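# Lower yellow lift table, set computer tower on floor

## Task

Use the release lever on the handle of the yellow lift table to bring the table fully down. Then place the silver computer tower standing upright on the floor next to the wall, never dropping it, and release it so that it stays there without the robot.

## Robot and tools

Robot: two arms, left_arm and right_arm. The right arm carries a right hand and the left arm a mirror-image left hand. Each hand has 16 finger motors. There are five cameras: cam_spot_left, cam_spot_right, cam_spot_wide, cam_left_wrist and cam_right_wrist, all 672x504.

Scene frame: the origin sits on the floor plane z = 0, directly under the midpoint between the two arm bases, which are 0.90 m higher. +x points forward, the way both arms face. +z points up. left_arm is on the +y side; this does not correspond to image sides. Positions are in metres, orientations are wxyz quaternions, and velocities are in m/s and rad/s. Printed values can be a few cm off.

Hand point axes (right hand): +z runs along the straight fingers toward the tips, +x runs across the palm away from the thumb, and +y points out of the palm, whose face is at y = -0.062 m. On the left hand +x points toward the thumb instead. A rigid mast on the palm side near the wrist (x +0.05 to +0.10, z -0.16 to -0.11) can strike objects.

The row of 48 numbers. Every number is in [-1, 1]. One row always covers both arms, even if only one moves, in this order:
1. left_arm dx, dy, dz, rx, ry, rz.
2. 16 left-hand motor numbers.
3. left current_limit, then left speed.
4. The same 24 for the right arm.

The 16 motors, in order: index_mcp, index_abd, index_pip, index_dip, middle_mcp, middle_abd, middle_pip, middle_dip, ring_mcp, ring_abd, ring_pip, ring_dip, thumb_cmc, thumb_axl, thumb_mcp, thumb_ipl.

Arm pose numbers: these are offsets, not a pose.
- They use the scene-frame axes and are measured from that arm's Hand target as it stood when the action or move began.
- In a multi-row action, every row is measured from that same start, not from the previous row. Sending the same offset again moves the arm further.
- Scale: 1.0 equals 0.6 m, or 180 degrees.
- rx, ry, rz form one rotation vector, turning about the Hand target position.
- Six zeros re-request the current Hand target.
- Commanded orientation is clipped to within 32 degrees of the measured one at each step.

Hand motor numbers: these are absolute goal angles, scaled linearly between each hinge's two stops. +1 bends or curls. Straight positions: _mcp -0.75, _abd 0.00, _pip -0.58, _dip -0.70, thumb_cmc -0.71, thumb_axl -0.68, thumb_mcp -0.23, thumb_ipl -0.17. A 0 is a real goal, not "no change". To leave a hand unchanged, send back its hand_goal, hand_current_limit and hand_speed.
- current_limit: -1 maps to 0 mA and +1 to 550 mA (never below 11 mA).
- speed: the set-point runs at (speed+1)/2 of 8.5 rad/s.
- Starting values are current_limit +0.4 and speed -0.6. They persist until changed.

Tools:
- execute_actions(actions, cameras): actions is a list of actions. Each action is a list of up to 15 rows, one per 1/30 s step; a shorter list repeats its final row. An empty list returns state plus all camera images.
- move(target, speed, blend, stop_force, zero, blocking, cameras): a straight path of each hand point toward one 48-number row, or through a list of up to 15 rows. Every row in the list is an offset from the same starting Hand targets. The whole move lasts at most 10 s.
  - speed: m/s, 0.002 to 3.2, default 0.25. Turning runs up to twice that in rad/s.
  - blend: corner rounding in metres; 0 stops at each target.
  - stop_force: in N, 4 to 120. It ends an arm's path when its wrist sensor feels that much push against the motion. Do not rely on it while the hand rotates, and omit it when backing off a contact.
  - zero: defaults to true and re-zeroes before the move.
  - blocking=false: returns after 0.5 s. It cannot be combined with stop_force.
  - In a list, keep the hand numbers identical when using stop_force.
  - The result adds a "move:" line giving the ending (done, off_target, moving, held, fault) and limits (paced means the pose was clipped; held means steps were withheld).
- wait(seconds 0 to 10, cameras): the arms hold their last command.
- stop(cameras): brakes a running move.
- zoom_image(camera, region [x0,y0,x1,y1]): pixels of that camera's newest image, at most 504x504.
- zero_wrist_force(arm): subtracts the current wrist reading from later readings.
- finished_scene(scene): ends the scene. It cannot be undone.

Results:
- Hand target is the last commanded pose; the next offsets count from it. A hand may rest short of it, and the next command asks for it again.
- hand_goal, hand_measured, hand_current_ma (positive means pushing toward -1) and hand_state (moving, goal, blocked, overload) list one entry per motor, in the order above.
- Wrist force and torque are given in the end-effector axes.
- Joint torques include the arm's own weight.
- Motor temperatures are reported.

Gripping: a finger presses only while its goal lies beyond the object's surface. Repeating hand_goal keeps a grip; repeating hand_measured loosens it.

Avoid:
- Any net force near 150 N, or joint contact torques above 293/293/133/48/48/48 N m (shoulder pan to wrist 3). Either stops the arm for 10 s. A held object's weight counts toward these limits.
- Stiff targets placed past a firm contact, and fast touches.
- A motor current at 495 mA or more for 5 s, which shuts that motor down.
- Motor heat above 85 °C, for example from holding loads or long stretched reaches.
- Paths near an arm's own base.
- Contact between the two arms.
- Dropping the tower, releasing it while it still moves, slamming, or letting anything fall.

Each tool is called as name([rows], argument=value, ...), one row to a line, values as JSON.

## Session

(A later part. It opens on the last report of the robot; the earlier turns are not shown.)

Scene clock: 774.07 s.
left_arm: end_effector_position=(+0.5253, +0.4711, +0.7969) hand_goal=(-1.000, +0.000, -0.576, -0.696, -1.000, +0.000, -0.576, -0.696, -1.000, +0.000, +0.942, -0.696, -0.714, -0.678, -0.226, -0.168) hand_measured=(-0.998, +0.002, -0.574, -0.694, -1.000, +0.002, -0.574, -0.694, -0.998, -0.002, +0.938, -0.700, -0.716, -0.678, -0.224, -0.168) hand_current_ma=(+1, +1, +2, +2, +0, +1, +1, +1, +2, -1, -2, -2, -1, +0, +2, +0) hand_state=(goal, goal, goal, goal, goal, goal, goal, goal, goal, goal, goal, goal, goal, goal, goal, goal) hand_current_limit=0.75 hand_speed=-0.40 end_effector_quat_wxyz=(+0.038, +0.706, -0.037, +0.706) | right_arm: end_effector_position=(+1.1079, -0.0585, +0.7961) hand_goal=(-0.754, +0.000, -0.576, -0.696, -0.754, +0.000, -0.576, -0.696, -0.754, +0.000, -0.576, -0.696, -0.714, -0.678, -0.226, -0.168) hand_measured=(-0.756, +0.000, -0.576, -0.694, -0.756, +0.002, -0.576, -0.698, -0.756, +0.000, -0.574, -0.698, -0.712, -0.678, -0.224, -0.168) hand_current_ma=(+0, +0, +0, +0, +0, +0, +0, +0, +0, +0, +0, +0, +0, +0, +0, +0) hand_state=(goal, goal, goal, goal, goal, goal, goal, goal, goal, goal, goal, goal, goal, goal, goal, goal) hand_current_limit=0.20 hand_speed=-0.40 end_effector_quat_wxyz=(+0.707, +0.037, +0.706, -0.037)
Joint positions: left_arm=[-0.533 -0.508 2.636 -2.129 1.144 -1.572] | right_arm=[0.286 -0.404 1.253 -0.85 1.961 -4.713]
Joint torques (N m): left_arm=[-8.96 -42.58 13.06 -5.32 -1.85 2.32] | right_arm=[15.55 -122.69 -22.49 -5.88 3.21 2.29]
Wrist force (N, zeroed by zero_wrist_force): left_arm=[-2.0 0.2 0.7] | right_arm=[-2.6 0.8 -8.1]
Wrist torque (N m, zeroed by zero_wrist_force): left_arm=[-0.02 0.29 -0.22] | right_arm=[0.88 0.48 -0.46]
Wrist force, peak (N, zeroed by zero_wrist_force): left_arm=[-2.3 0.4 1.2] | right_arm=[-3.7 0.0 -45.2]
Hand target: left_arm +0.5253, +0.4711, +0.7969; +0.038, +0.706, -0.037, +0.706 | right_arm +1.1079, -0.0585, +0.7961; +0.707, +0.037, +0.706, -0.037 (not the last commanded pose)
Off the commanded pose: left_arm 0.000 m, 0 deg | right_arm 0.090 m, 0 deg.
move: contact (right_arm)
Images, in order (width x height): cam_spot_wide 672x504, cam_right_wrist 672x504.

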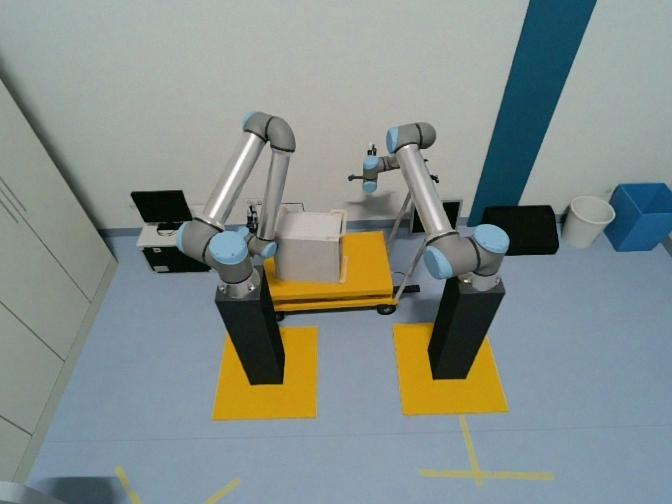

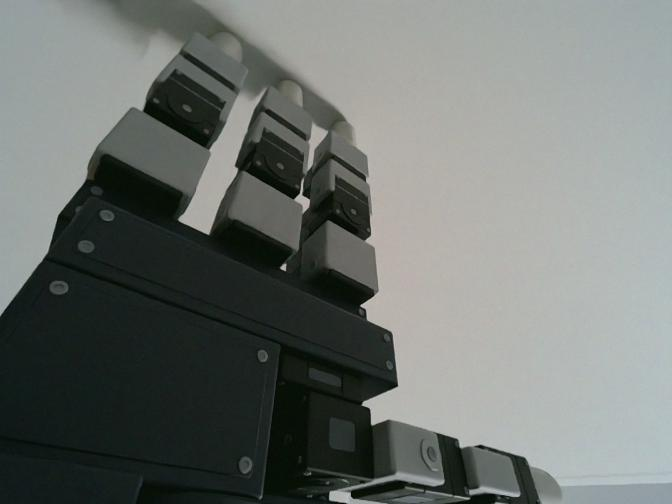

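move([
  [0,0,0,0,0,0,-1,0,-0.576,-0.696,-1,0,-0.576,-0.696,-1,0,0.942,-0.696,-0.714,-0.678,-0.226,-0.168,0.75,-0.4,-0.3,0,0.05,0,0,0,-0.754,0,-0.576,-0.696,-0.754,0,-0.576,-0.696,-0.754,0,-0.576,-0.696,-0.714,-0.678,-0.226,-0.168,0.2,-0.4],
  [0,0,0,0,0,0,-1,0,-0.576,-0.696,-1,0,-0.576,-0.696,-1,0,0.942,-0.696,-0.714,-0.678,-0.226,-0.168,0.75,-0.4,-0.513,0,0.4,0.497,-0.052,0,-0.754,0,-0.576,-0.696,-0.754,0,-0.576,-0.696,-0.754,0,-0.576,-0.696,-0.714,-0.678,-0.226,-0.168,0.2,-0.4],
], speed=0.3, blend=[0.04,0])

move(target=[0,0,0,0,0,0,-1,0,-0.576,-0.696,-1,0,-0.576,-0.696,-1,0,0.942,-0.696,-0.714,-0.678,-0.226,-0.168,0.75,-0.4,0,0.2,0.0,0.497,-0.052,0,-0.754,0,-0.576,-0.696,-0.754,0,-0.576,-0.696,-0.754,0,-0.576,-0.696,-0.714,-0.678,-0.226,-0.168,0.2,-0.4], speed=0.3, cameras=["cam_right_wrist"])

move(target=[0,0,0,0,0,0,-1,0,-0.576,-0.696,-1,0,-0.576,-0.696,-1,0,0.942,-0.696,-0.714,-0.678,-0.226,-0.168,0.75,-0.4,0.25,0.06,-0.05,0.023,0.22,0,-0.754,0,-0.576,-0.696,-0.754,0,-0.576,-0.696,-0.754,0,-0.576,-0.696,-0.714,-0.678,-0.226,-0.168,0.2,-0.4], speed=0.25, cameras=["cam_right_wrist","cam_spot_wide"])

Scene clock: 787.47 s.
left_arm: end_effector_position=(+0.5253, +0.4711, +0.7969) hand_goal=(-1.000, +0.000, -0.576, -0.696, -1.000, +0.000, -0.576, -0.696, -1.000, +0.000, +0.942, -0.696, -0.714, -0.678, -0.226, -0.168) hand_measured=(-0.998, +0.002, -0.574, -0.694, -1.000, +0.002, -0.574, -0.694, -0.998, -0.002, +0.938, -0.700, -0.716, -0.678, -0.224, -0.168) hand_current_ma=(+1, +1, +2, +2, +0, +1, +1, +1, +2, -1, -2, -2, -1, +0, +2, +0) hand_state=(goal, goal, goal, goal, goal, goal, goal, goal, goal, goal, goal, goal, goal, goal, goal, goal) hand_current_limit=0.75 hand_speed=-0.40 end_effector_quat_wxyz=(+0.038, +0.706, -0.037, +0.706) | right_arm: end_effector_position=(+0.8002, -0.0585, +1.0360) hand_goal=(-0.754, +0.000, -0.576, -0.696, -0.754, +0.000, -0.576, -0.696, -0.754, +0.000, -0.576, -0.696, -0.714, -0.678, -0.226, -0.168) hand_measured=(-0.762, +0.002, -0.576, -0.694, -0.762, +0.004, -0.576, -0.698, -0.762, +0.002, -0.576, -0.698, -0.720, -0.678, -0.224, -0.168) hand_current_ma=(-2, +0, +0, +0, -2, +0, +0, +0, -2, +0, +0, +0, -2, +0, +0, +0) hand_state=(goal, goal, goal, goal, goal, goal, goal, goal, goal, goal, goal, goal, goal, goal, goal, goal) hand_current_limit=0.20 hand_speed=-0.40 end_effector_quat_wxyz=(+0.526, +0.525, +0.473, +0.472)
Joint positions: left_arm=[-0.533 -0.508 2.636 -2.129 1.144 -1.572] | right_arm=[0.543 -0.824 1.758 -0.933 2.22 -3.143]
Joint torques (N m): left_arm=[-9.16 -44.46 13.14 -5.36 -2.02 2.12] | right_arm=[16.64 -97.39 -43.19 0.96 3.17 2.26]
Wrist force (N, zeroed by zero_wrist_force): left_arm=[-2.0 0.1 1.3] | right_arm=[-2.3 2.7 0.1]
Wrist torque (N m, zeroed by zero_wrist_force): left_arm=[-0.08 0.30 -0.22] | right_arm=[0.46 0.27 -0.28]
Wrist force, peak (N, zeroed by zero_wrist_force): left_arm=[-2.2 0.4 1.3] | right_arm=[-3.0 1.2 -8.3]
Hand target: left_arm +0.5253, +0.4711, +0.7969; +0.038, +0.706, -0.037, +0.706 | right_arm +0.8001, -0.0585, +1.0361; +0.526, +0.526, +0.473, +0.473
Off the commanded pose: left_arm 0.000 m, 0 deg | right_arm 0.000 m, 0 deg.
move: done

Scene clock: 789.07 s.
left_arm: end_effector_position=(+0.5253, +0.4711, +0.7969) hand_goal=(-1.000, +0.000, -0.576, -0.696, -1.000, +0.000, -0.576, -0.696, -1.000, +0.000, +0.942, -0.696, -0.714, -0.678, -0.226, -0.168) hand_measured=(-0.998, +0.002, -0.574, -0.694, -1.000, +0.002, -0.574, -0.694, -0.998, -0.002, +0.938, -0.700, -0.716, -0.678, -0.224, -0.168) hand_current_ma=(+1, +1, +2, +2, +0, +1, +1, +1, +2, -1, -2, -2, -1, +0, +2, +0) hand_state=(goal, goal, goal, goal, goal, goal, goal, goal, goal, goal, goal, goal, goal, goal, goal, goal) hand_current_limit=0.75 hand_speed=-0.40 end_effector_quat_wxyz=(+0.038, +0.706, -0.037, +0.706) | right_arm: end_effector_position=(+0.7999, -0.0258, +1.0360) hand_goal=(-0.754, +0.000, -0.576, -0.696, -0.754, +0.000, -0.576, -0.696, -0.754, +0.000, -0.576, -0.696, -0.714, -0.678, -0.226, -0.168) hand_measured=(-0.762, +0.002, -0.576, -0.694, -0.762, +0.002, -0.576, -0.698, -0.762, +0.002, -0.576, -0.698, -0.722, -0.678, -0.224, -0.168) hand_current_ma=(-2, +0, +0, +0, -2, +0, +0, +0, -2, +0, +0, +0, -2, +0, +0, +0) hand_state=(goal, goal, goal, goal, goal, goal, goal, goal, goal, goal, goal, goal, goal, goal, goal, goal) hand_current_limit=0.20 hand_speed=-0.40 end_effector_quat_wxyz=(+0.418, +0.609, +0.355, +0.573)
Joint positions: left_arm=[-0.533 -0.508 2.636 -2.129 1.144 -1.572] | right_arm=[0.61 -0.793 1.648 -0.863 2.284 -2.734]
Joint torques (N m): left_arm=[-8.76 -44 12.97 -5.35 -1.71 2.02] | right_arm=[-14.57 -103.06 -18.2 -5 -2.37 -2.25]
Wrist force (N, zeroed by zero_wrist_force): left_arm=[-1.5 0.1 1.1] | right_arm=[-2.4 2.8 0.9]
Wrist torque (N m, zeroed by zero_wrist_force): left_arm=[-0.07 0.23 -0.18] | right_arm=[0.40 0.33 -0.04]
Wrist force, peak (N, zeroed by zero_wrist_force): left_arm=[-2.2 0.1 1.5] | right_arm=[-2.8 2.9 1.1]
Hand target: left_arm +0.5253, +0.4711, +0.7969; +0.038, +0.706, -0.037, +0.706 | right_arm +0.7999, -0.0259, +1.0360; +0.418, +0.609, +0.355, +0.573 (not the last commanded pose)
Off the commanded pose: left_arm 0.000 m, 0 deg | right_arm 0.087 m, 66 deg.
move: held (right_arm; a check stopped the path); limits=held
pose unreachable (right arm): on one or more control steps of this call, first in action 0 (counted from 0), this arm could not follow its commanded pose, so it was not sent that pose on those steps. It may still have moved: this result reports where it is.
cause: moving toward the commanded pose would bring two parts of the arm too close to each other (joints 4 (wrist 1) to 6 (wrist 3) lie between them).
Images, in order (width x height): cam_right_wrist 672x504.

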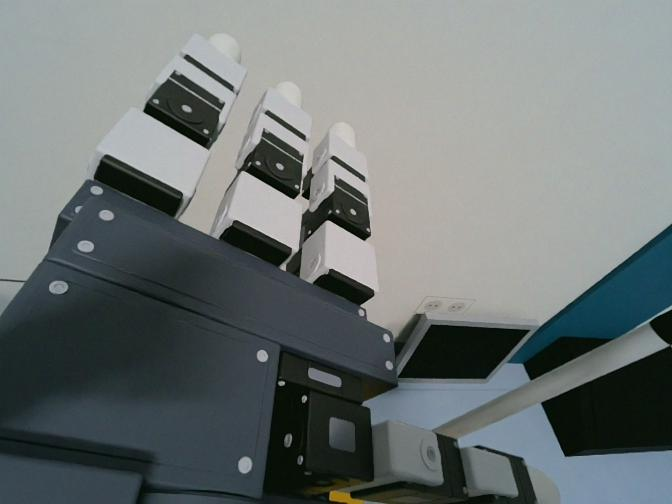

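Scene clock: 790.20 s.
left_arm: end_effector_position=(+0.5253, +0.4711, +0.7969) hand_goal=(-1.000, +0.000, -0.576, -0.696, -1.000, +0.000, -0.576, -0.696, -1.000, +0.000, +0.942, -0.696, -0.714, -0.678, -0.226, -0.168) hand_measured=(-0.998, +0.002, -0.574, -0.694, -1.000, +0.002, -0.574, -0.694, -0.998, -0.002, +0.938, -0.700, -0.716, -0.678, -0.224, -0.168) hand_current_ma=(+1, +1, +2, +2, +0, +1, +1, +1, +2, -1, -2, -2, -1, +0, +2, +0) hand_state=(goal, goal, goal, goal, goal, goal, goal, goal, goal, goal, goal, goal, goal, goal, goal, goal) hand_current_limit=0.75 hand_speed=-0.40 end_effector_quat_wxyz=(+0.038, +0.706, -0.037, +0.706) | right_arm: end_effector_position=(+0.8172, -0.0220, +1.0334) hand_goal=(-0.754, +0.000, -0.576, -0.696, -0.754, +0.000, -0.576, -0.696, -0.754, +0.000, -0.576, -0.696, -0.714, -0.678, -0.226, -0.168) hand_measured=(-0.762, +0.000, -0.576, -0.694, -0.762, +0.000, -0.576, -0.698, -0.762, +0.000, -0.576, -0.698, -0.722, -0.678, -0.224, -0.168) hand_current_ma=(-3, +0, +0, +0, -3, +0, +0, +0, -3, +0, +0, +0, -2, +0, +0, +0) hand_state=(goal, goal, goal, goal, goal, goal, goal, goal, goal, goal, goal, goal, goal, goal, goal, goal) hand_current_limit=0.20 hand_speed=-0.40 end_effector_quat_wxyz=(+0.403, +0.631, +0.367, +0.552)
Joint positions: left_arm=[-0.533 -0.508 2.636 -2.129 1.144 -1.572] | right_arm=[0.605 -0.785 1.594 -0.722 2.276 -2.672]
Joint torques (N m): left_arm=[-8.64 -43.43 13.32 -5.31 -1.67 1.9] | right_arm=[19.89 -102.58 -19.69 -4.11 3.44 -2.34]
Wrist force (N, zeroed by zero_wrist_force): left_arm=[-2.0 0.0 0.8] | right_arm=[-2.0 2.7 1.1]
Wrist torque (N m, zeroed by zero_wrist_force): left_arm=[-0.06 0.28 -0.22] | right_arm=[0.39 0.26 -0.06]
Wrist force, peak (N, zeroed by zero_wrist_force): left_arm=[-2.1 0.3 0.9] | right_arm=[-0.2 3.4 3.9]
Hand target: left_arm +0.5253, +0.4711, +0.7969; +0.038, +0.706, -0.037, +0.706 | right_arm +0.8172, -0.0220, +1.0335; +0.403, +0.631, +0.367, +0.552 (not the last commanded pose)
Off the commanded pose: left_arm 0.000 m, 0 deg | right_arm 0.139 m, 36 deg.
move: held (right_arm; a check stopped the path); limits=held
pose unreachable (right arm): on one or more control steps of this call, first in action 0 (counted from 0), this arm could not follow its commanded pose, so it was not sent that pose on those steps. It may still have moved: this result reports where it is.
cause: moving toward the commanded pose would bring two parts of the arm too close to each other (joints 4 (wrist 1) to 6 (wrist 3) lie between them).
Images, in order (width x height): cam_spot_wide 672x504, cam_right_wrist 672x504.

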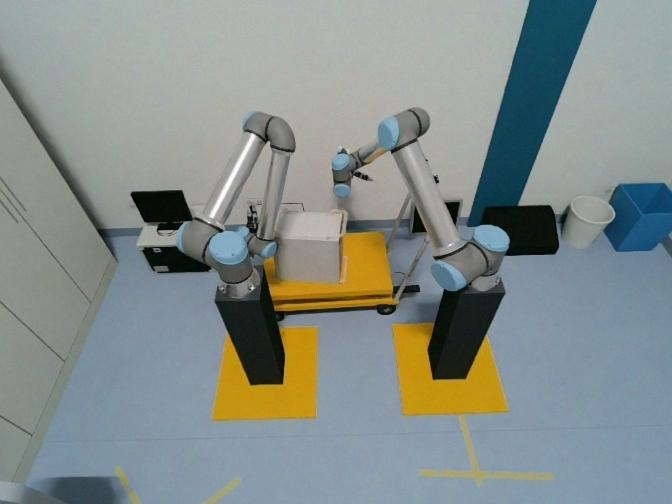

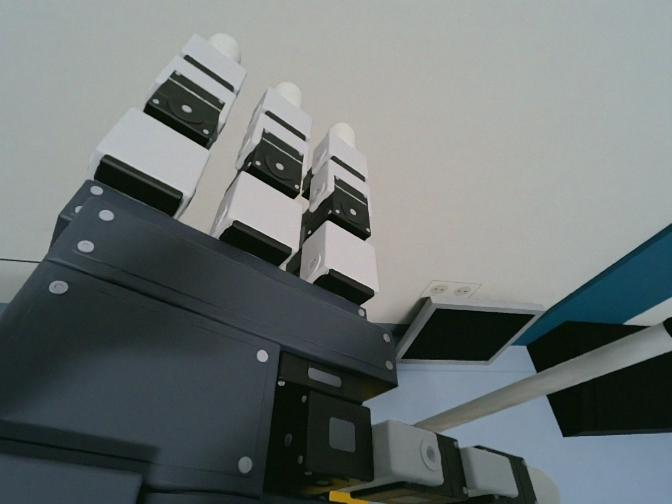

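move([
  [0.0157,0.2,0.05,0,0,0,-0.754,0,-0.576,-0.696,-0.754,0,-0.576,-0.696,-0.754,0,-0.576,-0.696,-0.714,-0.678,-0.226,-0.168,0.2,-0.4,-0.1,-0.1,0,-0.629,0.0518,0.0202,-1,0,-0.576,-0.696,-1,0,-0.576,-0.696,-1,0,0.942,-0.696,-0.714,-0.678,-0.226,-0.168,0.2,-0.4],
  [0.3,0.2,0.37,0.0523,0.4973,0,-0.754,0,-0.576,-0.696,-0.754,0,-0.576,-0.696,-0.754,0,-0.576,-0.696,-0.714,-0.678,-0.226,-0.168,0.2,-0.4,-0.3,-0.2,-0.05,-0.629,0.0518,0.0202,-1,0,-0.576,-0.696,-1,0,-0.576,-0.696,-1,0,0.942,-0.696,-0.714,-0.678,-0.226,-0.168,0.2,-0.4],
], speed=0.3, blend=[0.04,0], cameras=["cam_spot_wide","cam_left_wrist"])

Scene clock: 807.73 s.
left_arm: end_effector_position=(+0.7053, +0.5911, +1.0189) hand_goal=(-0.754, +0.000, -0.576, -0.696, -0.754, +0.000, -0.576, -0.696, -0.754, +0.000, -0.576, -0.696, -0.714, -0.678, -0.226, -0.168) hand_measured=(-0.756, +0.002, -0.574, -0.694, -0.756, +0.002, -0.574, -0.694, -0.756, +0.004, -0.572, -0.692, -0.716, -0.678, -0.224, -0.168) hand_current_ma=(-1, +1, +1, +2, -1, +1, +1, +1, -1, +2, +2, +2, -1, +0, +2, +0) hand_state=(goal, goal, goal, goal, goal, goal, goal, goal, goal, goal, goal, goal, goal, goal, goal, goal) hand_current_limit=0.20 hand_speed=-0.40 end_effector_quat_wxyz=(+0.001, +0.999, -0.052, +0.000) | right_arm: end_effector_position=(+0.6372, -0.1420, +1.0035) hand_goal=(-1.000, +0.000, -0.576, -0.696, -1.000, +0.000, -0.576, -0.696, -1.000, +0.000, +0.942, -0.696, -0.714, -0.678, -0.226, -0.168) hand_measured=(-1.000, +0.002, -0.576, -0.694, -1.000, +0.002, -0.576, -0.698, -1.000, +0.000, +0.938, -0.698, -0.718, -0.678, -0.224, -0.168) hand_current_ma=(+0, +0, +0, +0, +0, +0, +0, +0, +0, +0, +0, +0, -1, +0, +0, +0) hand_state=(goal, goal, goal, goal, goal, goal, goal, goal, goal, goal, goal, goal, goal, goal, goal, goal) hand_current_limit=0.20 hand_speed=-0.40 end_effector_quat_wxyz=(+0.706, +0.037, +0.706, -0.037)
Joint positions: left_arm=[-0.067 -0.995 1.608 0.956 1.572 -1.534] | right_arm=[0.397 -1.111 2.294 -1.183 2.072 -4.711]
Joint torques (N m): left_arm=[10.73 -66.22 -36.71 6.59 -2.96 3.28] | right_arm=[-12.86 -70.05 -6.72 -5.3 -2.19 -2.24]
Wrist force (N, zeroed by zero_wrist_force): left_arm=[-2.0 0.7 0.9] | right_arm=[-2.3 2.1 -0.9]
Wrist torque (N m, zeroed by zero_wrist_force): left_arm=[-0.03 0.11 -0.29] | right_arm=[0.47 0.35 -0.21]
Wrist force, peak (N, zeroed by zero_wrist_force): left_arm=[-3.0 -7.4 -2.3] | right_arm=[-3.0 3.0 -1.0]
Hand target: left_arm +0.7053, +0.5911, +1.0189; +0.001, +0.999, -0.052, +0.000 | right_arm +0.6372, -0.1420, +1.0035; +0.706, +0.037, +0.706, -0.037
Off the commanded pose: left_arm 0.000 m, 0 deg | right_arm 0.000 m, 0 deg.
move: done
Images, in order (width x height): cam_spot_wide 672x504, cam_left_wrist 672x504.

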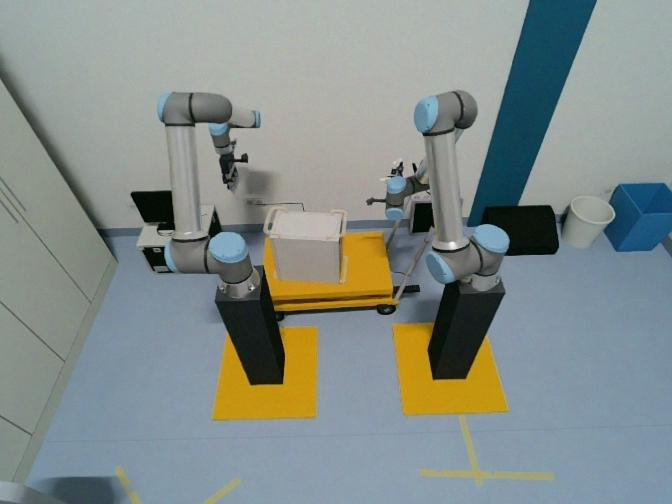

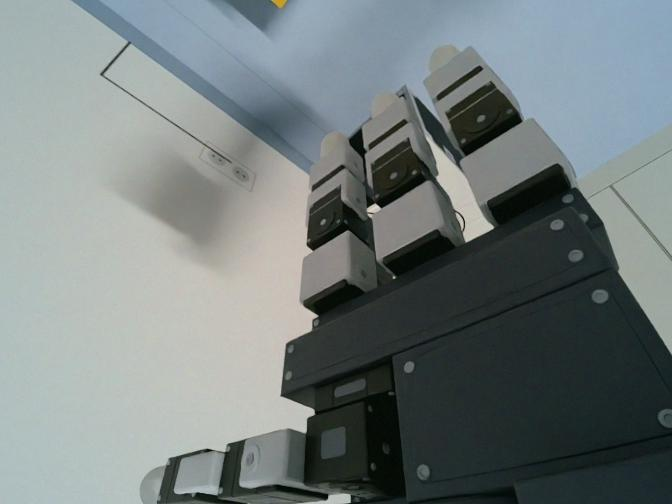

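zoom_image(camera="cam_spot_wide", region=[240, 195, 320, 255])

zoom_image(camera="cam_spot_wide", region=[320, 195, 400, 255])

zoom_image(camera="cam_left_wrist", region=[60, 0, 340, 200])

Scaled by 6.300 from the camera's 672x504 image, which has a finer 960x720 frame.

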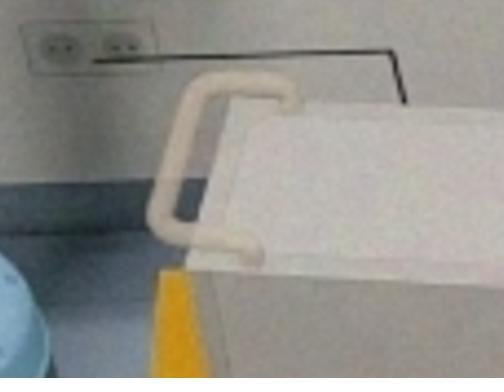

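Scaled by 6.300 from the camera's 672x504 image, which has a finer 960x720 frame.

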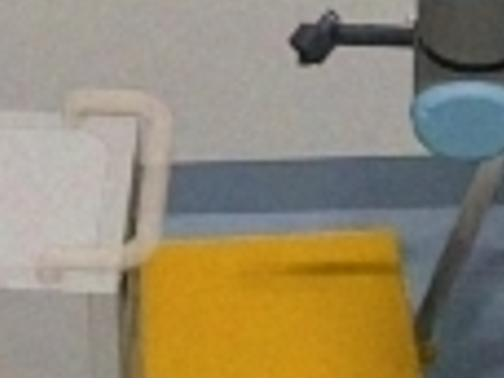

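Scaled by 1.800 from the camera's 672x504 image, which has a finer 960x720 frame.

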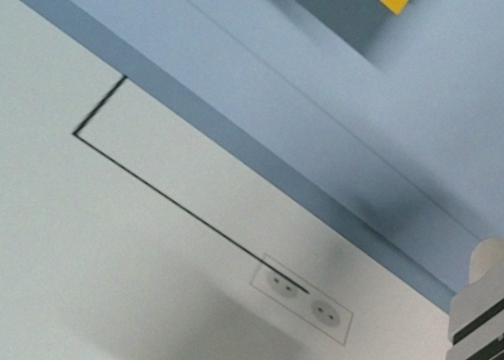

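move([
  [-0.2843,0.015,-0.03,-0.0523,-0.4973,0,-1,0,-0.576,-0.696,-1,0,-0.576,-0.696,-1,0,0.885,-0.696,-0.714,-0.678,-0.226,-0.168,0.75,-0.4,-0.2715,0,0,0,0,0,-1,0,-0.576,-0.696,-1,0,-0.576,-0.696,-1,0,0.885,-0.696,-0.714,-0.678,-0.226,-0.168,0.75,-0.4],
  [-0.2843,-0.0508,-0.3865,-0.0523,-0.4973,0,-1,0,-0.576,-0.696,-1,0,-0.576,-0.696,-1,0,0.885,-0.696,-0.714,-0.678,-0.226,-0.168,0.75,-0.4,-0.2715,0.22,-0.3608,0,0,0,-1,0,-0.576,-0.696,-1,0,-0.576,-0.696,-1,0,0.885,-0.696,-0.714,-0.678,-0.226,-0.168,0.75,-0.4],
], speed=0.25, blend=[0.04,0], cameras=["cam_spot_wide"])

zero_wrist_force(arm="left_arm")

zero_wrist_force(arm="right_arm")

Scene clock: 827.27 s.
left_arm: end_effector_position=(+0.5347, +0.5606, +0.7872) hand_goal=(-1.000, +0.000, -0.576, -0.696, -1.000, +0.000, -0.576, -0.696, -1.000, +0.000, +0.884, -0.696, -0.714, -0.678, -0.226, -0.168) hand_measured=(-0.998, +0.002, -0.574, -0.694, -0.998, +0.002, -0.574, -0.694, -0.998, +0.004, +0.880, -0.694, -0.716, -0.678, -0.224, -0.168) hand_current_ma=(+2, +1, +1, +2, +2, +1, +1, +1, +2, +2, -2, +2, -1, +0, +2, +0) hand_state=(goal, goal, goal, goal, goal, goal, goal, goal, goal, goal, goal, goal, goal, goal, goal, goal) hand_current_limit=0.75 hand_speed=-0.40 end_effector_quat_wxyz=(+0.038, +0.706, -0.037, +0.706) | right_arm: end_effector_position=(+0.4742, -0.0101, +0.7871) hand_goal=(-1.000, +0.000, -0.576, -0.696, -1.000, +0.000, -0.576, -0.696, -1.000, +0.000, +0.884, -0.696, -0.714, -0.678, -0.226, -0.168) hand_measured=(-1.000, +0.002, -0.576, -0.694, -1.000, +0.002, -0.576, -0.698, -1.000, +0.000, +0.888, -0.698, -0.716, -0.678, -0.224, -0.168) hand_current_ma=(+0, +0, +0, +0, +0, +0, +0, +0, +0, +0, +0, +0, +0, +0, +0, +0) hand_state=(goal, goal, goal, goal, goal, goal, goal, goal, goal, goal, goal, goal, goal, goal, goal, goal) hand_current_limit=0.75 hand_speed=-0.40 end_effector_quat_wxyz=(+0.706, +0.037, +0.706, -0.037)
Joint positions: left_arm=[-0.185 -0.54 2.572 -2.033 1.492 -1.572] | right_arm=[0.806 -0.658 2.203 -1.544 2.482 -4.711]
Joint torques (N m): left_arm=[-10.16 -42.4 9 -5.9 -3.5 -2.52] | right_arm=[19.04 -56.99 -17.71 -4.59 3.42 -2.06]
Wrist force (N, zeroed by zero_wrist_force): left_arm=[-2.0 -0.1 1.0] | right_arm=[-3.1 1.9 0.2]
Wrist torque (N m, zeroed by zero_wrist_force): left_arm=[-0.10 0.28 -0.16] | right_arm=[0.23 0.40 -0.22]
Wrist force, peak (N, zeroed by zero_wrist_force): left_arm=[-3.2 0.1 1.0] | right_arm=[-3.3 2.1 0.2]
Hand target: left_arm +0.5347, +0.5606, +0.7870; +0.038, +0.706, -0.037, +0.706 | right_arm +0.4743, -0.0100, +0.7870; +0.706, +0.037, +0.706, -0.037
Off the commanded pose: left_arm 0.000 m, 0 deg | right_arm 0.000 m, 0 deg.
move: done
Images, in order (width x height): cam_spot_wide 672x504.

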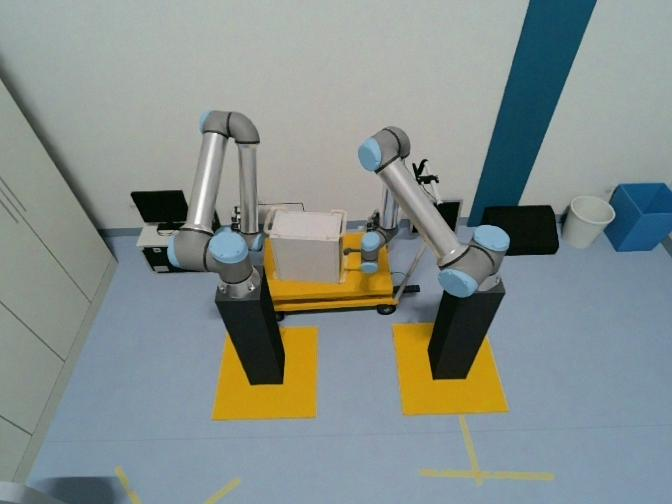

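Wrist force sensor zeroed.

Wrist force sensor zeroed.

move(target=[-0.0215,-0.1485,0,0,0,0,-1,0,-0.576,-0.696,-1,0,-0.576,-0.696,-1,0,0.885,-0.696,-0.714,-0.678,-0.226,-0.168,0.75,-0.4,0.0098,0.1487,0,0,0,0,-1,0,-0.576,-0.696,-1,0,-0.576,-0.696,-1,0,0.885,-0.696,-0.714,-0.678,-0.226,-0.168,0.75,-0.4], speed=0.04, stop_force=7)

move(target=[0,0,0.0533,0,0,0,-1,0,-0.576,-0.696,-1,0,-0.576,-0.696,-1,0,0.885,-0.696,-0.714,-0.678,-0.226,-0.168,0.75,-0.4,0,0,0.0515,0,0,0,-1,0,-0.576,-0.696,-1,0,-0.576,-0.696,-1,0,0.885,-0.696,-0.714,-0.678,-0.226,-0.168,0.75,-0.4], speed=0.012, stop_force=95, cameras=["cam_spot_wide"])

zoom_image(camera="cam_spot_wide", region=[250, 190, 370, 300])

Scene clock: 832.53 s.
left_arm: end_effector_position=(+0.5218, +0.4715, +0.7870) hand_goal=(-1.000, +0.000, -0.576, -0.696, -1.000, +0.000, -0.576, -0.696, -1.000, +0.000, +0.884, -0.696, -0.714, -0.678, -0.226, -0.168) hand_measured=(-0.998, +0.002, -0.574, -0.694, -0.998, +0.002, -0.574, -0.694, -0.998, +0.004, +0.880, -0.694, -0.716, -0.678, -0.224, -0.168) hand_current_ma=(+2, +1, +1, +2, +2, +1, +1, +1, +2, +2, -2, +2, -1, +0, +2, +0) hand_state=(goal, goal, goal, goal, goal, goal, goal, goal, goal, goal, goal, goal, goal, goal, goal, goal) hand_current_limit=0.75 hand_speed=-0.40 end_effector_quat_wxyz=(+0.038, +0.706, -0.037, +0.706) | right_arm: end_effector_position=(+0.4801, +0.0792, +0.7870) hand_goal=(-1.000, +0.000, -0.576, -0.696, -1.000, +0.000, -0.576, -0.696, -1.000, +0.000, +0.884, -0.696, -0.714, -0.678, -0.226, -0.168) hand_measured=(-1.000, +0.002, -0.576, -0.694, -1.000, +0.002, -0.576, -0.698, -1.000, +0.000, +0.888, -0.698, -0.716, -0.678, -0.224, -0.168) hand_current_ma=(+0, +0, +0, +0, +0, +0, +0, +0, +0, +0, +0, +0, +0, +0, +0, +0) hand_state=(goal, goal, goal, goal, goal, goal, goal, goal, goal, goal, goal, goal, goal, goal, goal, goal) hand_current_limit=0.75 hand_speed=-0.40 end_effector_quat_wxyz=(+0.706, +0.037, +0.706, -0.037)
Joint positions: left_arm=[-0.539 -0.472 2.631 -2.16 1.138 -1.572] | right_arm=[0.906 -0.641 2.041 -1.399 2.581 -4.711]
Joint torques (N m): left_arm=[-7.05 -42.1 28.68 -5.61 -3.29 3.32] | right_arm=[19.24 -64.33 -23.41 1.57 3.04 2.65]
Wrist force (N, zeroed by zero_wrist_force): left_arm=[-0.1 0.1 0.1] | right_arm=[-0.1 -0.2 -0.9]
Wrist torque (N m, zeroed by zero_wrist_force): left_arm=[0.02 0.03 -0.02] | right_arm=[0.09 0.01 -0.16]
Wrist force, peak (N, zeroed by zero_wrist_force): left_arm=[0.1 0.8 -0.2] | right_arm=[0.1 0.0 -1.1]
Hand target: left_arm +0.5218, +0.4715, +0.7870; +0.038, +0.706, -0.037, +0.706 | right_arm +0.4801, +0.0792, +0.7870; +0.706, +0.037, +0.706, -0.037
Off the commanded pose: left_arm 0.000 m, 0 deg | right_arm 0.000 m, 0 deg.
move: done

Scene clock: 836.13 s.
left_arm: end_effector_position=(+0.5218, +0.4715, +0.8190) hand_goal=(-1.000, +0.000, -0.576, -0.696, -1.000, +0.000, -0.576, -0.696, -1.000, +0.000, +0.884, -0.696, -0.714, -0.678, -0.226, -0.168) hand_measured=(-0.998, +0.002, -0.574, -0.694, -0.998, +0.002, -0.574, -0.694, -0.950, +0.314, +0.694, -0.752, -0.716, -0.678, -0.224, -0.168) hand_current_ma=(+2, +1, +1, +2, +2, +1, +1, +1, +119, +481, -481, -134, -1, +0, +2, +0) hand_state=(goal, goal, goal, goal, goal, goal, goal, goal, blocked, blocked, blocked, blocked, goal, goal, goal, goal) hand_current_limit=0.75 hand_speed=-0.40 end_effector_quat_wxyz=(+0.038, +0.706, -0.037, +0.706) | right_arm: end_effector_position=(+0.4801, +0.0792, +0.8179) hand_goal=(-1.000, +0.000, -0.576, -0.696, -1.000, +0.000, -0.576, -0.696, -1.000, +0.000, +0.884, -0.696, -0.714, -0.678, -0.226, -0.168) hand_measured=(-1.000, +0.002, -0.576, -0.694, -1.000, +0.002, -0.576, -0.698, -0.966, +0.244, +0.718, -0.748, -0.716, -0.678, -0.224, -0.168) hand_current_ma=(+0, +0, +0, +0, +0, +0, +0, +0, +32, +481, -474, -63, +0, +0, +0, +0) hand_state=(goal, goal, goal, goal, goal, goal, goal, goal, blocked, blocked, blocked, blocked, goal, goal, goal, goal) hand_current_limit=0.75 hand_speed=-0.40 end_effector_quat_wxyz=(+0.706, +0.037, +0.706, -0.037)
Joint positions: left_arm=[-0.539 -0.566 2.666 -2.101 1.138 -1.572] | right_arm=[0.906 -0.697 2.059 -1.362 2.581 -4.711]
Joint torques (N m): left_arm=[4.28 -73.15 27.15 -8.86 1.04 -4.49] | right_arm=[14.96 -133.68 -18.25 -9.44 2.23 5.53]
Wrist force (N, zeroed by zero_wrist_force): left_arm=[-35.3 2.8 -0.3] | right_arm=[55.3 -0.5 -2.4]
Wrist torque (N m, zeroed by zero_wrist_force): left_arm=[-0.14 -1.88 -1.30] | right_arm=[0.00 3.19 1.32]
Wrist force, peak (N, zeroed by zero_wrist_force): left_arm=[-70.1 -0.5 -1.2] | right_arm=[68.7 -0.1 -1.6]
Hand target: left_arm +0.5218, +0.4715, +0.8190; +0.038, +0.706, -0.037, +0.706 | right_arm +0.4801, +0.0792, +0.8179; +0.706, +0.037, +0.706, -0.037
Off the commanded pose: left_arm 0.000 m, 0 deg | right_arm 0.000 m, 0 deg.
move: done
Images, in order (width x height): cam_spot_wide 672x504.

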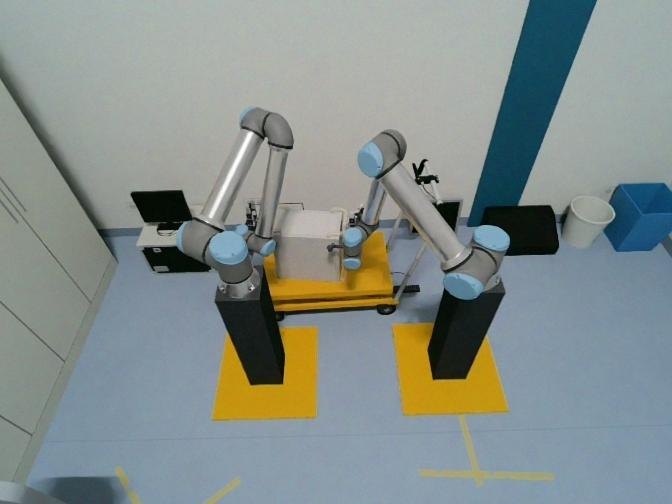

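Scaled by 4.200 from the camera's 672x504 image, which has a finer 960x720 frame.

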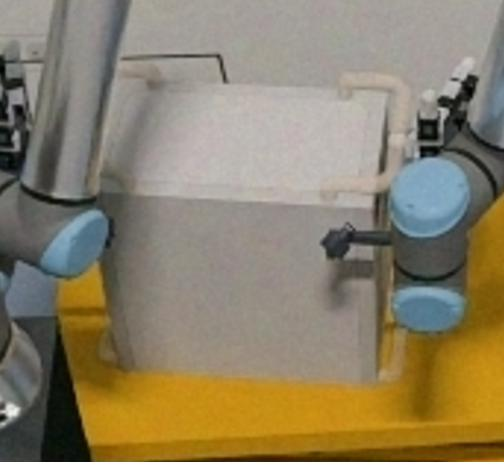

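move(target=[0,0,-0.0533,0,0,0,-1,0,-0.576,-0.696,-1,0,-0.576,-0.696,-1,0,0.885,-0.696,-0.714,-0.678,-0.226,-0.168,0.75,-0.4,0,0,-0.0515,0,0,0,-1,0,-0.576,-0.696,-1,0,-0.576,-0.696,-1,0,0.885,-0.696,-0.714,-0.678,-0.226,-0.168,0.75,-0.4], speed=0.015)

move(target=[0.005,0.0,0,0,0,0,-1,0,-0.576,-0.696,-1,0,-0.576,-0.696,-1,0,0.942,-0.696,-0.714,-0.678,-0.226,-0.168,0.75,-0.4,0.005,0,0,0,0,0,-1,0,-0.576,-0.696,-1,0,-0.576,-0.696,-1,0,0.942,-0.696,-0.714,-0.678,-0.226,-0.168,0.75,-0.4], speed=0.02, cameras=["cam_spot_wide","cam_left_wrist"])

zoom_image(camera="cam_spot_wide", region=[250, 190, 370, 300])

Scene clock: 840.53 s.
left_arm: end_effector_position=(+0.5218, +0.4715, +0.7872) hand_goal=(-1.000, +0.000, -0.576, -0.696, -1.000, +0.000, -0.576, -0.696, -1.000, +0.000, +0.884, -0.696, -0.714, -0.678, -0.226, -0.168) hand_measured=(-0.998, +0.002, -0.574, -0.694, -0.998, +0.002, -0.574, -0.694, -1.000, +0.006, +0.880, -0.700, -0.716, -0.678, -0.224, -0.168) hand_current_ma=(+2, +1, +1, +2, +2, +1, +1, +1, +0, +5, -2, -2, -1, +0, +2, +0) hand_state=(goal, goal, goal, goal, goal, goal, goal, goal, goal, goal, goal, goal, goal, goal, goal, goal) hand_current_limit=0.75 hand_speed=-0.40 end_effector_quat_wxyz=(+0.038, +0.706, -0.037, +0.706) | right_arm: end_effector_position=(+0.4801, +0.0792, +0.7871) hand_goal=(-1.000, +0.000, -0.576, -0.696, -1.000, +0.000, -0.576, -0.696, -1.000, +0.000, +0.884, -0.696, -0.714, -0.678, -0.226, -0.168) hand_measured=(-1.000, +0.002, -0.576, -0.694, -1.000, +0.002, -0.576, -0.698, -1.000, +0.006, +0.880, -0.700, -0.716, -0.678, -0.224, -0.168) hand_current_ma=(+0, +0, +0, +0, +0, +0, +0, +0, +0, +1, +0, +0, +0, +0, +0, +0) hand_state=(goal, goal, goal, goal, goal, goal, goal, goal, goal, goal, goal, goal, goal, goal, goal, goal) hand_current_limit=0.75 hand_speed=-0.40 end_effector_quat_wxyz=(+0.706, +0.037, +0.706, -0.037)
Joint positions: left_arm=[-0.539 -0.473 2.631 -2.159 1.138 -1.572] | right_arm=[0.906 -0.642 2.041 -1.399 2.581 -4.711]
Joint torques (N m): left_arm=[5.8 -39.43 12.6 -5.07 -0.66 2.55] | right_arm=[17.33 -61.19 -23.9 -4.5 1.77 -1.31]
Wrist force (N, zeroed by zero_wrist_force): left_arm=[0.4 0.2 1.2] | right_arm=[0.6 1.6 -0.4]
Wrist torque (N m, zeroed by zero_wrist_force): left_arm=[-0.06 -0.02 -0.02] | right_arm=[0.26 -0.09 -0.10]
Wrist force, peak (N, zeroed by zero_wrist_force): left_arm=[-35.3 2.7 -0.4] | right_arm=[55.6 -0.5 -2.1]
Hand target: left_arm +0.5218, +0.4715, +0.7870; +0.038, +0.706, -0.037, +0.706 | right_arm +0.4801, +0.0792, +0.7870; +0.706, +0.037, +0.706, -0.037
Off the commanded pose: left_arm 0.000 m, 0 deg | right_arm 0.000 m, 0 deg.
move: done

Scene clock: 841.33 s.
left_arm: end_effector_position=(+0.5247, +0.4715, +0.7870) hand_goal=(-1.000, +0.000, -0.576, -0.696, -1.000, +0.000, -0.576, -0.696, -1.000, +0.000, +0.942, -0.696, -0.714, -0.678, -0.226, -0.168) hand_measured=(-0.998, +0.002, -0.574, -0.694, -0.998, +0.002, -0.574, -0.694, -1.000, +0.006, +0.938, -0.700, -0.716, -0.678, -0.224, -0.168) hand_current_ma=(+2, +1, +1, +2, +2, +1, +1, +1, +0, +5, -2, -2, -1, +0, +2, +0) hand_state=(goal, goal, goal, goal, goal, goal, goal, goal, goal, goal, goal, goal, goal, goal, goal, goal) hand_current_limit=0.75 hand_speed=-0.40 end_effector_quat_wxyz=(+0.038, +0.706, -0.037, +0.706) | right_arm: end_effector_position=(+0.4831, +0.0792, +0.7870) hand_goal=(-1.000, +0.000, -0.576, -0.696, -1.000, +0.000, -0.576, -0.696, -1.000, +0.000, +0.942, -0.696, -0.714, -0.678, -0.226, -0.168) hand_measured=(-1.000, +0.002, -0.576, -0.694, -1.000, +0.002, -0.576, -0.698, -1.000, +0.006, +0.938, -0.698, -0.716, -0.678, -0.224, -0.168) hand_current_ma=(+0, +0, +0, +0, +0, +0, +0, +0, +0, +1, +0, +0, +0, +0, +0, +0) hand_state=(goal, goal, goal, goal, goal, goal, goal, goal, goal, goal, goal, goal, goal, goal, goal, goal) hand_current_limit=0.75 hand_speed=-0.40 end_effector_quat_wxyz=(+0.706, +0.037, +0.706, -0.037)
Joint positions: left_arm=[-0.532 -0.479 2.626 -2.148 1.144 -1.572] | right_arm=[0.902 -0.641 2.039 -1.398 2.577 -4.711]
Joint torques (N m): left_arm=[6.72 -62.11 14.31 1.56 2.67 2.4] | right_arm=[-11.22 -63.56 -24.48 1.77 -2.65 -1.42]
Wrist force (N, zeroed by zero_wrist_force): left_arm=[0.4 -0.2 1.4] | right_arm=[0.7 2.0 -0.4]
Wrist torque (N m, zeroed by zero_wrist_force): left_arm=[-0.13 0.00 -0.02] | right_arm=[0.33 -0.11 -0.08]
Wrist force, peak (N, zeroed by zero_wrist_force): left_arm=[0.6 0.6 1.6] | right_arm=[0.7 2.2 -0.7]
Hand target: left_arm +0.5248, +0.4715, +0.7870; +0.038, +0.706, -0.037, +0.706 | right_arm +0.4831, +0.0792, +0.7870; +0.706, +0.037, +0.706, -0.037
Off the commanded pose: left_arm 0.000 m, 0 deg | right_arm 0.000 m, 0 deg.
move: done
Images, in order (width x height): cam_spot_wide 672x504, cam_left_wrist 672x504.

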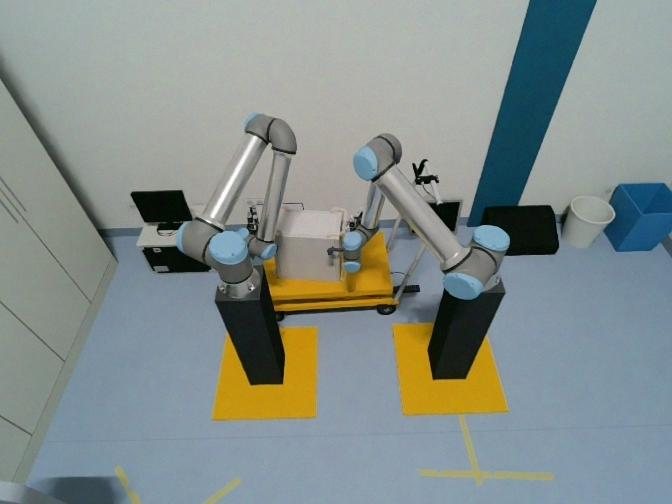

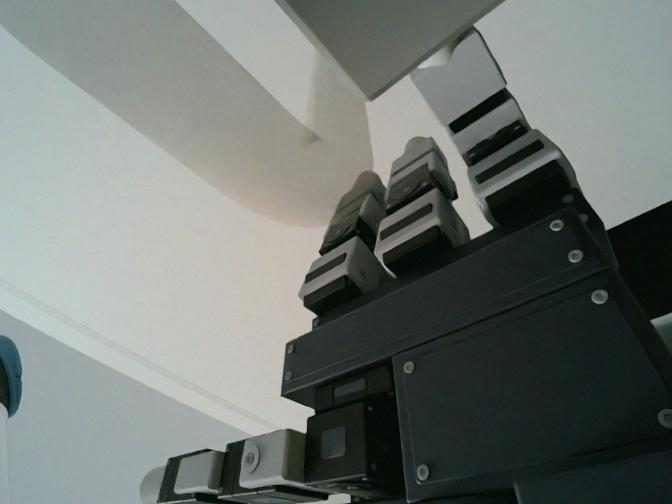

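Scaled by 4.200 from the camera's 672x504 image, which has a finer 960x720 frame.

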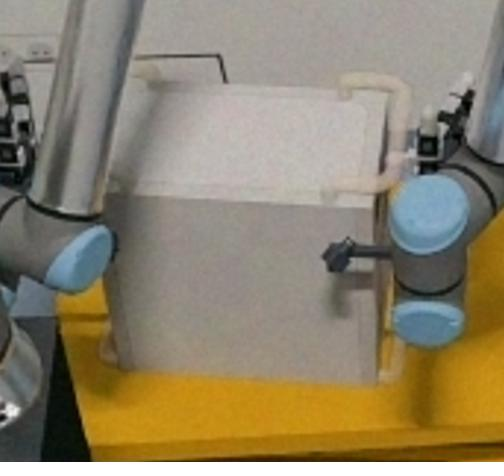

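execute_actions(actions=[], cameras=["cam_right_wrist","cam_left_wrist"])

zoom_image(camera="cam_right_wrist", region=[100, 0, 500, 300])

Scene clock: 846.97 s.
left_arm: end_effector_position=(+0.5248, +0.4715, +0.7870) hand_goal=(-1.000, +0.000, -0.576, -0.696, -1.000, +0.000, -0.576, -0.696, -1.000, +0.000, +0.942, -0.696, -0.714, -0.678, -0.226, -0.168) hand_measured=(-0.998, +0.002, -0.574, -0.694, -0.998, +0.002, -0.574, -0.694, -1.000, +0.006, +0.938, -0.700, -0.716, -0.678, -0.224, -0.168) hand_current_ma=(+2, +1, +1, +2, +2, +1, +1, +1, +0, +5, -2, -2, -1, +0, +2, +0) hand_state=(goal, goal, goal, goal, goal, goal, goal, goal, goal, goal, goal, goal, goal, goal, goal, goal) hand_current_limit=0.75 hand_speed=-0.40 end_effector_quat_wxyz=(+0.038, +0.706, -0.037, +0.706) | right_arm: end_effector_position=(+0.4831, +0.0792, +0.7870) hand_goal=(-1.000, +0.000, -0.576, -0.696, -1.000, +0.000, -0.576, -0.696, -1.000, +0.000, +0.942, -0.696, -0.714, -0.678, -0.226, -0.168) hand_measured=(-1.000, +0.002, -0.576, -0.694, -1.000, +0.002, -0.576, -0.698, -1.000, +0.006, +0.938, -0.698, -0.716, -0.678, -0.224, -0.168) hand_current_ma=(+0, +0, +0, +0, +0, +0, +0, +0, +0, +1, +0, +0, +0, +0, +0, +0) hand_state=(goal, goal, goal, goal, goal, goal, goal, goal, goal, goal, goal, goal, goal, goal, goal, goal) hand_current_limit=0.75 hand_speed=-0.40 end_effector_quat_wxyz=(+0.706, +0.037, +0.706, -0.037)
Joint positions: left_arm=[-0.532 -0.479 2.626 -2.148 1.145 -1.572] | right_arm=[0.902 -0.641 2.039 -1.398 2.577 -4.711]
Joint velocities: within noise
Joint torques (N m): left_arm=[9.72 -58.55 13.85 0.89 2.35 -0.47] | right_arm=[-13.45 -63.9 -23.85 1.83 -2.47 0.5]
Motor temperatures (°C): left_arm=[31 28 30 32 34 36] | right_arm=[25 33 27 29 41 33]
Wrist force (N, zeroed by zero_wrist_force): left_arm=[0.3 0.5 1.5] | right_arm=[0.7 2.1 -0.6]
Wrist torque (N m, zeroed by zero_wrist_force): left_arm=[-0.04 0.01 -0.04] | right_arm=[0.35 -0.11 -0.08]
Wrist force, peak (N, zeroed by zero_wrist_force): left_arm=[0.8 0.5 1.9] | right_arm=[0.6 2.4 -0.6]
Hand target: left_arm +0.5248, +0.4715, +0.7870; +0.038, +0.706, -0.037, +0.706 | right_arm +0.4831, +0.0792, +0.7870; +0.706, +0.037, +0.706, -0.037
Off the commanded pose: left_arm 0.000 m, 0 deg | right_arm 0.000 m, 0 deg.
Images, in order (width x height): cam_left_wrist 672x504, cam_right_wrist 672x504.

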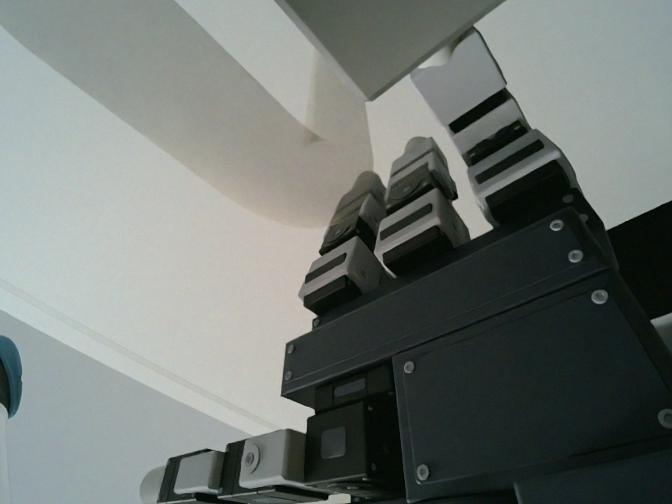

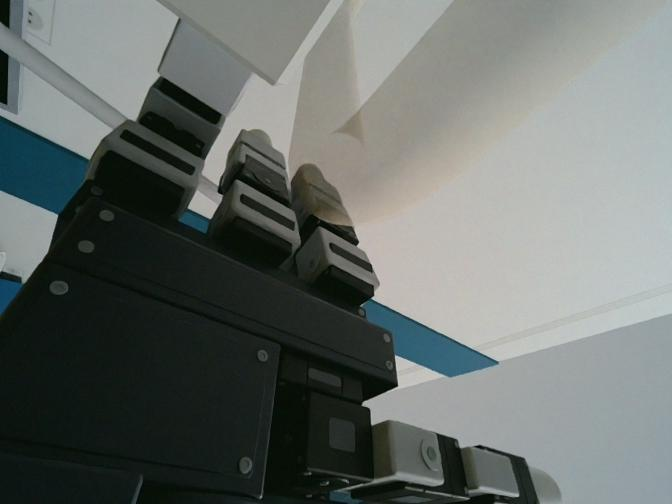

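Scaled by 1.260 from the camera's 672x504 image, which has a finer 960x720 frame.

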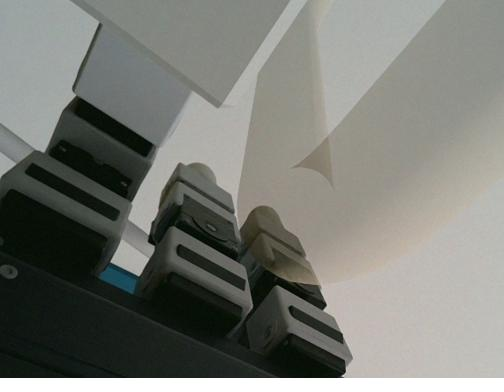

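move(target=[0.0405,-0.004,0,0,0,0,-1,0,-0.576,-0.696,-1,0,-0.576,-0.696,-1,0,0.942,-0.696,-0.714,-0.678,-0.226,-0.168,0.75,-0.4,0.041,0.004,0,0,0,0,-1,0,-0.576,-0.696,-1,0,-0.576,-0.696,-1,0,0.942,-0.696,-0.714,-0.678,-0.226,-0.168,0.75,-0.4], speed=0.04, stop_force=8)

move(target=[0,0,0.045,0,0,0,-1,0,-0.576,-0.696,-1,0,-0.576,-0.696,-1,0,0.942,-0.696,-0.714,-0.678,-0.226,-0.168,0.75,-0.4,0,0,0.0432,0,0,0,-1,0,-0.576,-0.696,-1,0,-0.576,-0.696,-1,0,0.942,-0.696,-0.714,-0.678,-0.226,-0.168,0.75,-0.4], speed=0.012, stop_force=95, cameras=["cam_spot_wide"])

zoom_image(camera="cam_spot_wide", region=[250, 190, 370, 300])

Scene clock: 854.80 s.
left_arm: end_effector_position=(+0.5491, +0.4691, +0.7870) hand_goal=(-1.000, +0.000, -0.576, -0.696, -1.000, +0.000, -0.576, -0.696, -1.000, +0.000, +0.942, -0.696, -0.714, -0.678, -0.226, -0.168) hand_measured=(-0.998, +0.002, -0.574, -0.694, -0.998, +0.002, -0.574, -0.694, -1.000, +0.006, +0.938, -0.700, -0.716, -0.678, -0.224, -0.168) hand_current_ma=(+2, +1, +1, +2, +2, +1, +1, +1, +0, +5, -2, -2, -1, +0, +2, +0) hand_state=(goal, goal, goal, goal, goal, goal, goal, goal, goal, goal, goal, goal, goal, goal, goal, goal) hand_current_limit=0.75 hand_speed=-0.40 end_effector_quat_wxyz=(+0.038, +0.706, -0.037, +0.706) | right_arm: end_effector_position=(+0.5077, +0.0816, +0.7870) hand_goal=(-1.000, +0.000, -0.576, -0.696, -1.000, +0.000, -0.576, -0.696, -1.000, +0.000, +0.942, -0.696, -0.714, -0.678, -0.226, -0.168) hand_measured=(-1.000, +0.002, -0.576, -0.694, -1.000, +0.002, -0.576, -0.698, -1.000, +0.006, +0.938, -0.698, -0.716, -0.678, -0.224, -0.168) hand_current_ma=(+0, +0, +0, +0, +0, +0, +0, +0, +0, +1, +0, +0, +0, +0, +0, +0) hand_state=(goal, goal, goal, goal, goal, goal, goal, goal, goal, goal, goal, goal, goal, goal, goal, goal) hand_current_limit=0.75 hand_speed=-0.40 end_effector_quat_wxyz=(+0.706, +0.037, +0.706, -0.037)
Joint positions: left_arm=[-0.493 -0.527 2.586 -2.06 1.184 -1.572] | right_arm=[0.872 -0.637 2.015 -1.378 2.548 -4.711]
Joint torques (N m): left_arm=[11.91 -60.66 10.13 0.64 2.29 -2.01] | right_arm=[-12.72 -65.37 -24.66 1.5 -2.26 1.75]
Wrist force (N, zeroed by zero_wrist_force): left_arm=[0.9 0.3 1.3] | right_arm=[0.4 2.2 -0.2]
Wrist torque (N m, zeroed by zero_wrist_force): left_arm=[-0.06 -0.09 0.02] | right_arm=[0.33 -0.07 -0.06]
Wrist force, peak (N, zeroed by zero_wrist_force): left_arm=[1.0 0.5 1.7] | right_arm=[0.7 2.7 -0.3]
Hand target: left_arm +0.5491, +0.4691, +0.7870; +0.038, +0.706, -0.037, +0.706 | right_arm +0.5077, +0.0816, +0.7870; +0.706, +0.037, +0.706, -0.037
Off the commanded pose: left_arm 0.000 m, 0 deg | right_arm 0.000 m, 0 deg.
move: done

Scene clock: 858.20 s.
left_arm: end_effector_position=(+0.5491, +0.4691, +0.8140) hand_goal=(-1.000, +0.000, -0.576, -0.696, -1.000, +0.000, -0.576, -0.696, -1.000, +0.000, +0.942, -0.696, -0.714, -0.678, -0.226, -0.168) hand_measured=(-0.998, +0.002, -0.574, -0.694, -0.998, +0.002, -0.574, -0.694, -1.002, -0.008, +0.934, -0.698, -0.716, -0.678, -0.224, -0.168) hand_current_ma=(+2, +1, +1, +2, +2, +1, +1, +1, -2, -6, -9, -2, -1, +0, +2, +0) hand_state=(goal, goal, goal, goal, goal, goal, goal, goal, goal, goal, goal, goal, goal, goal, goal, goal) hand_current_limit=0.75 hand_speed=-0.40 end_effector_quat_wxyz=(+0.038, +0.706, -0.037, +0.706) | right_arm: end_effector_position=(+0.5078, +0.0816, +0.8129) hand_goal=(-1.000, +0.000, -0.576, -0.696, -1.000, +0.000, -0.576, -0.696, -1.000, +0.000, +0.942, -0.696, -0.714, -0.678, -0.226, -0.168) hand_measured=(-1.000, +0.002, -0.576, -0.694, -1.000, +0.002, -0.576, -0.698, -1.002, +0.018, +0.930, -0.684, -0.716, -0.678, -0.224, -0.168) hand_current_ma=(+0, +0, +0, +0, +0, +0, +0, +0, +0, +7, -5, +5, +0, +0, +0, +0) hand_state=(goal, goal, goal, goal, goal, goal, goal, goal, goal, goal, goal, goal, goal, goal, goal, goal) hand_current_limit=0.75 hand_speed=-0.40 end_effector_quat_wxyz=(+0.706, +0.037, +0.706, -0.037)
Joint positions: left_arm=[-0.493 -0.603 2.613 -2.011 1.184 -1.572] | right_arm=[0.872 -0.683 2.03 -1.347 2.548 -4.711]
Joint torques (N m): left_arm=[-10.99 -92.21 12.98 -17.61 11.15 -2.18] | right_arm=[29.9 -149.55 -40.17 -14.03 -10.52 6.08]
Wrist force (N, zeroed by zero_wrist_force): left_arm=[-59.6 -28.8 0.1] | right_arm=[66.3 -25.3 -0.1]
Wrist torque (N m, zeroed by zero_wrist_force): left_arm=[0.99 -2.45 0.10] | right_arm=[1.25 2.52 0.69]
Wrist force, peak (N, zeroed by zero_wrist_force): left_arm=[-60.1 -29.0 0.3] | right_arm=[67.1 -25.3 -0.5]
Hand target: left_arm +0.5491, +0.4691, +0.8140; +0.038, +0.706, -0.037, +0.706 | right_arm +0.5077, +0.0816, +0.8129; +0.706, +0.037, +0.706, -0.037
Off the commanded pose: left_arm 0.000 m, 0 deg | right_arm 0.000 m, 0 deg.
move: done
Images, in order (width x height): cam_spot_wide 672x504.

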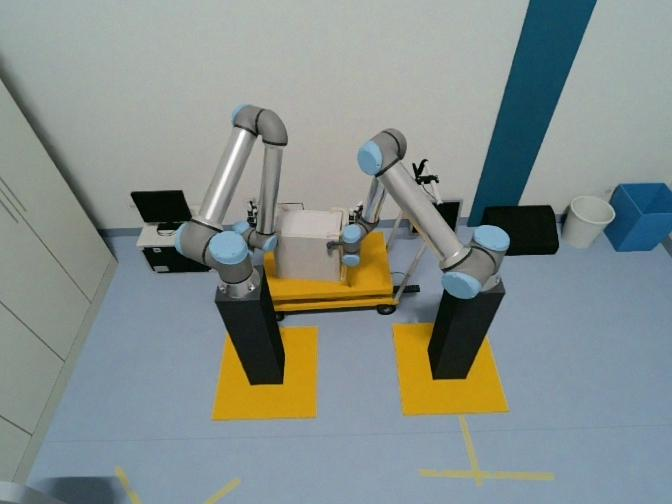

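Scaled by 4.200 from the camera's 672x504 image, which has a finer 960x720 frame.

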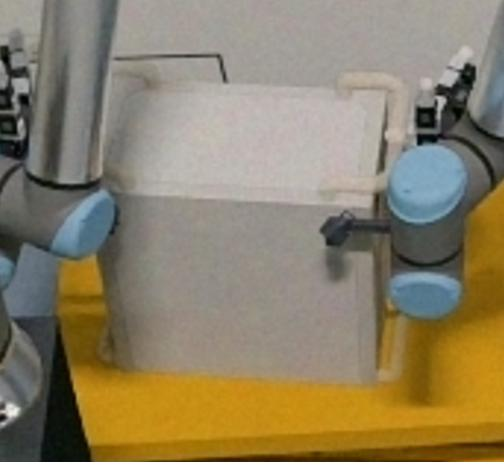

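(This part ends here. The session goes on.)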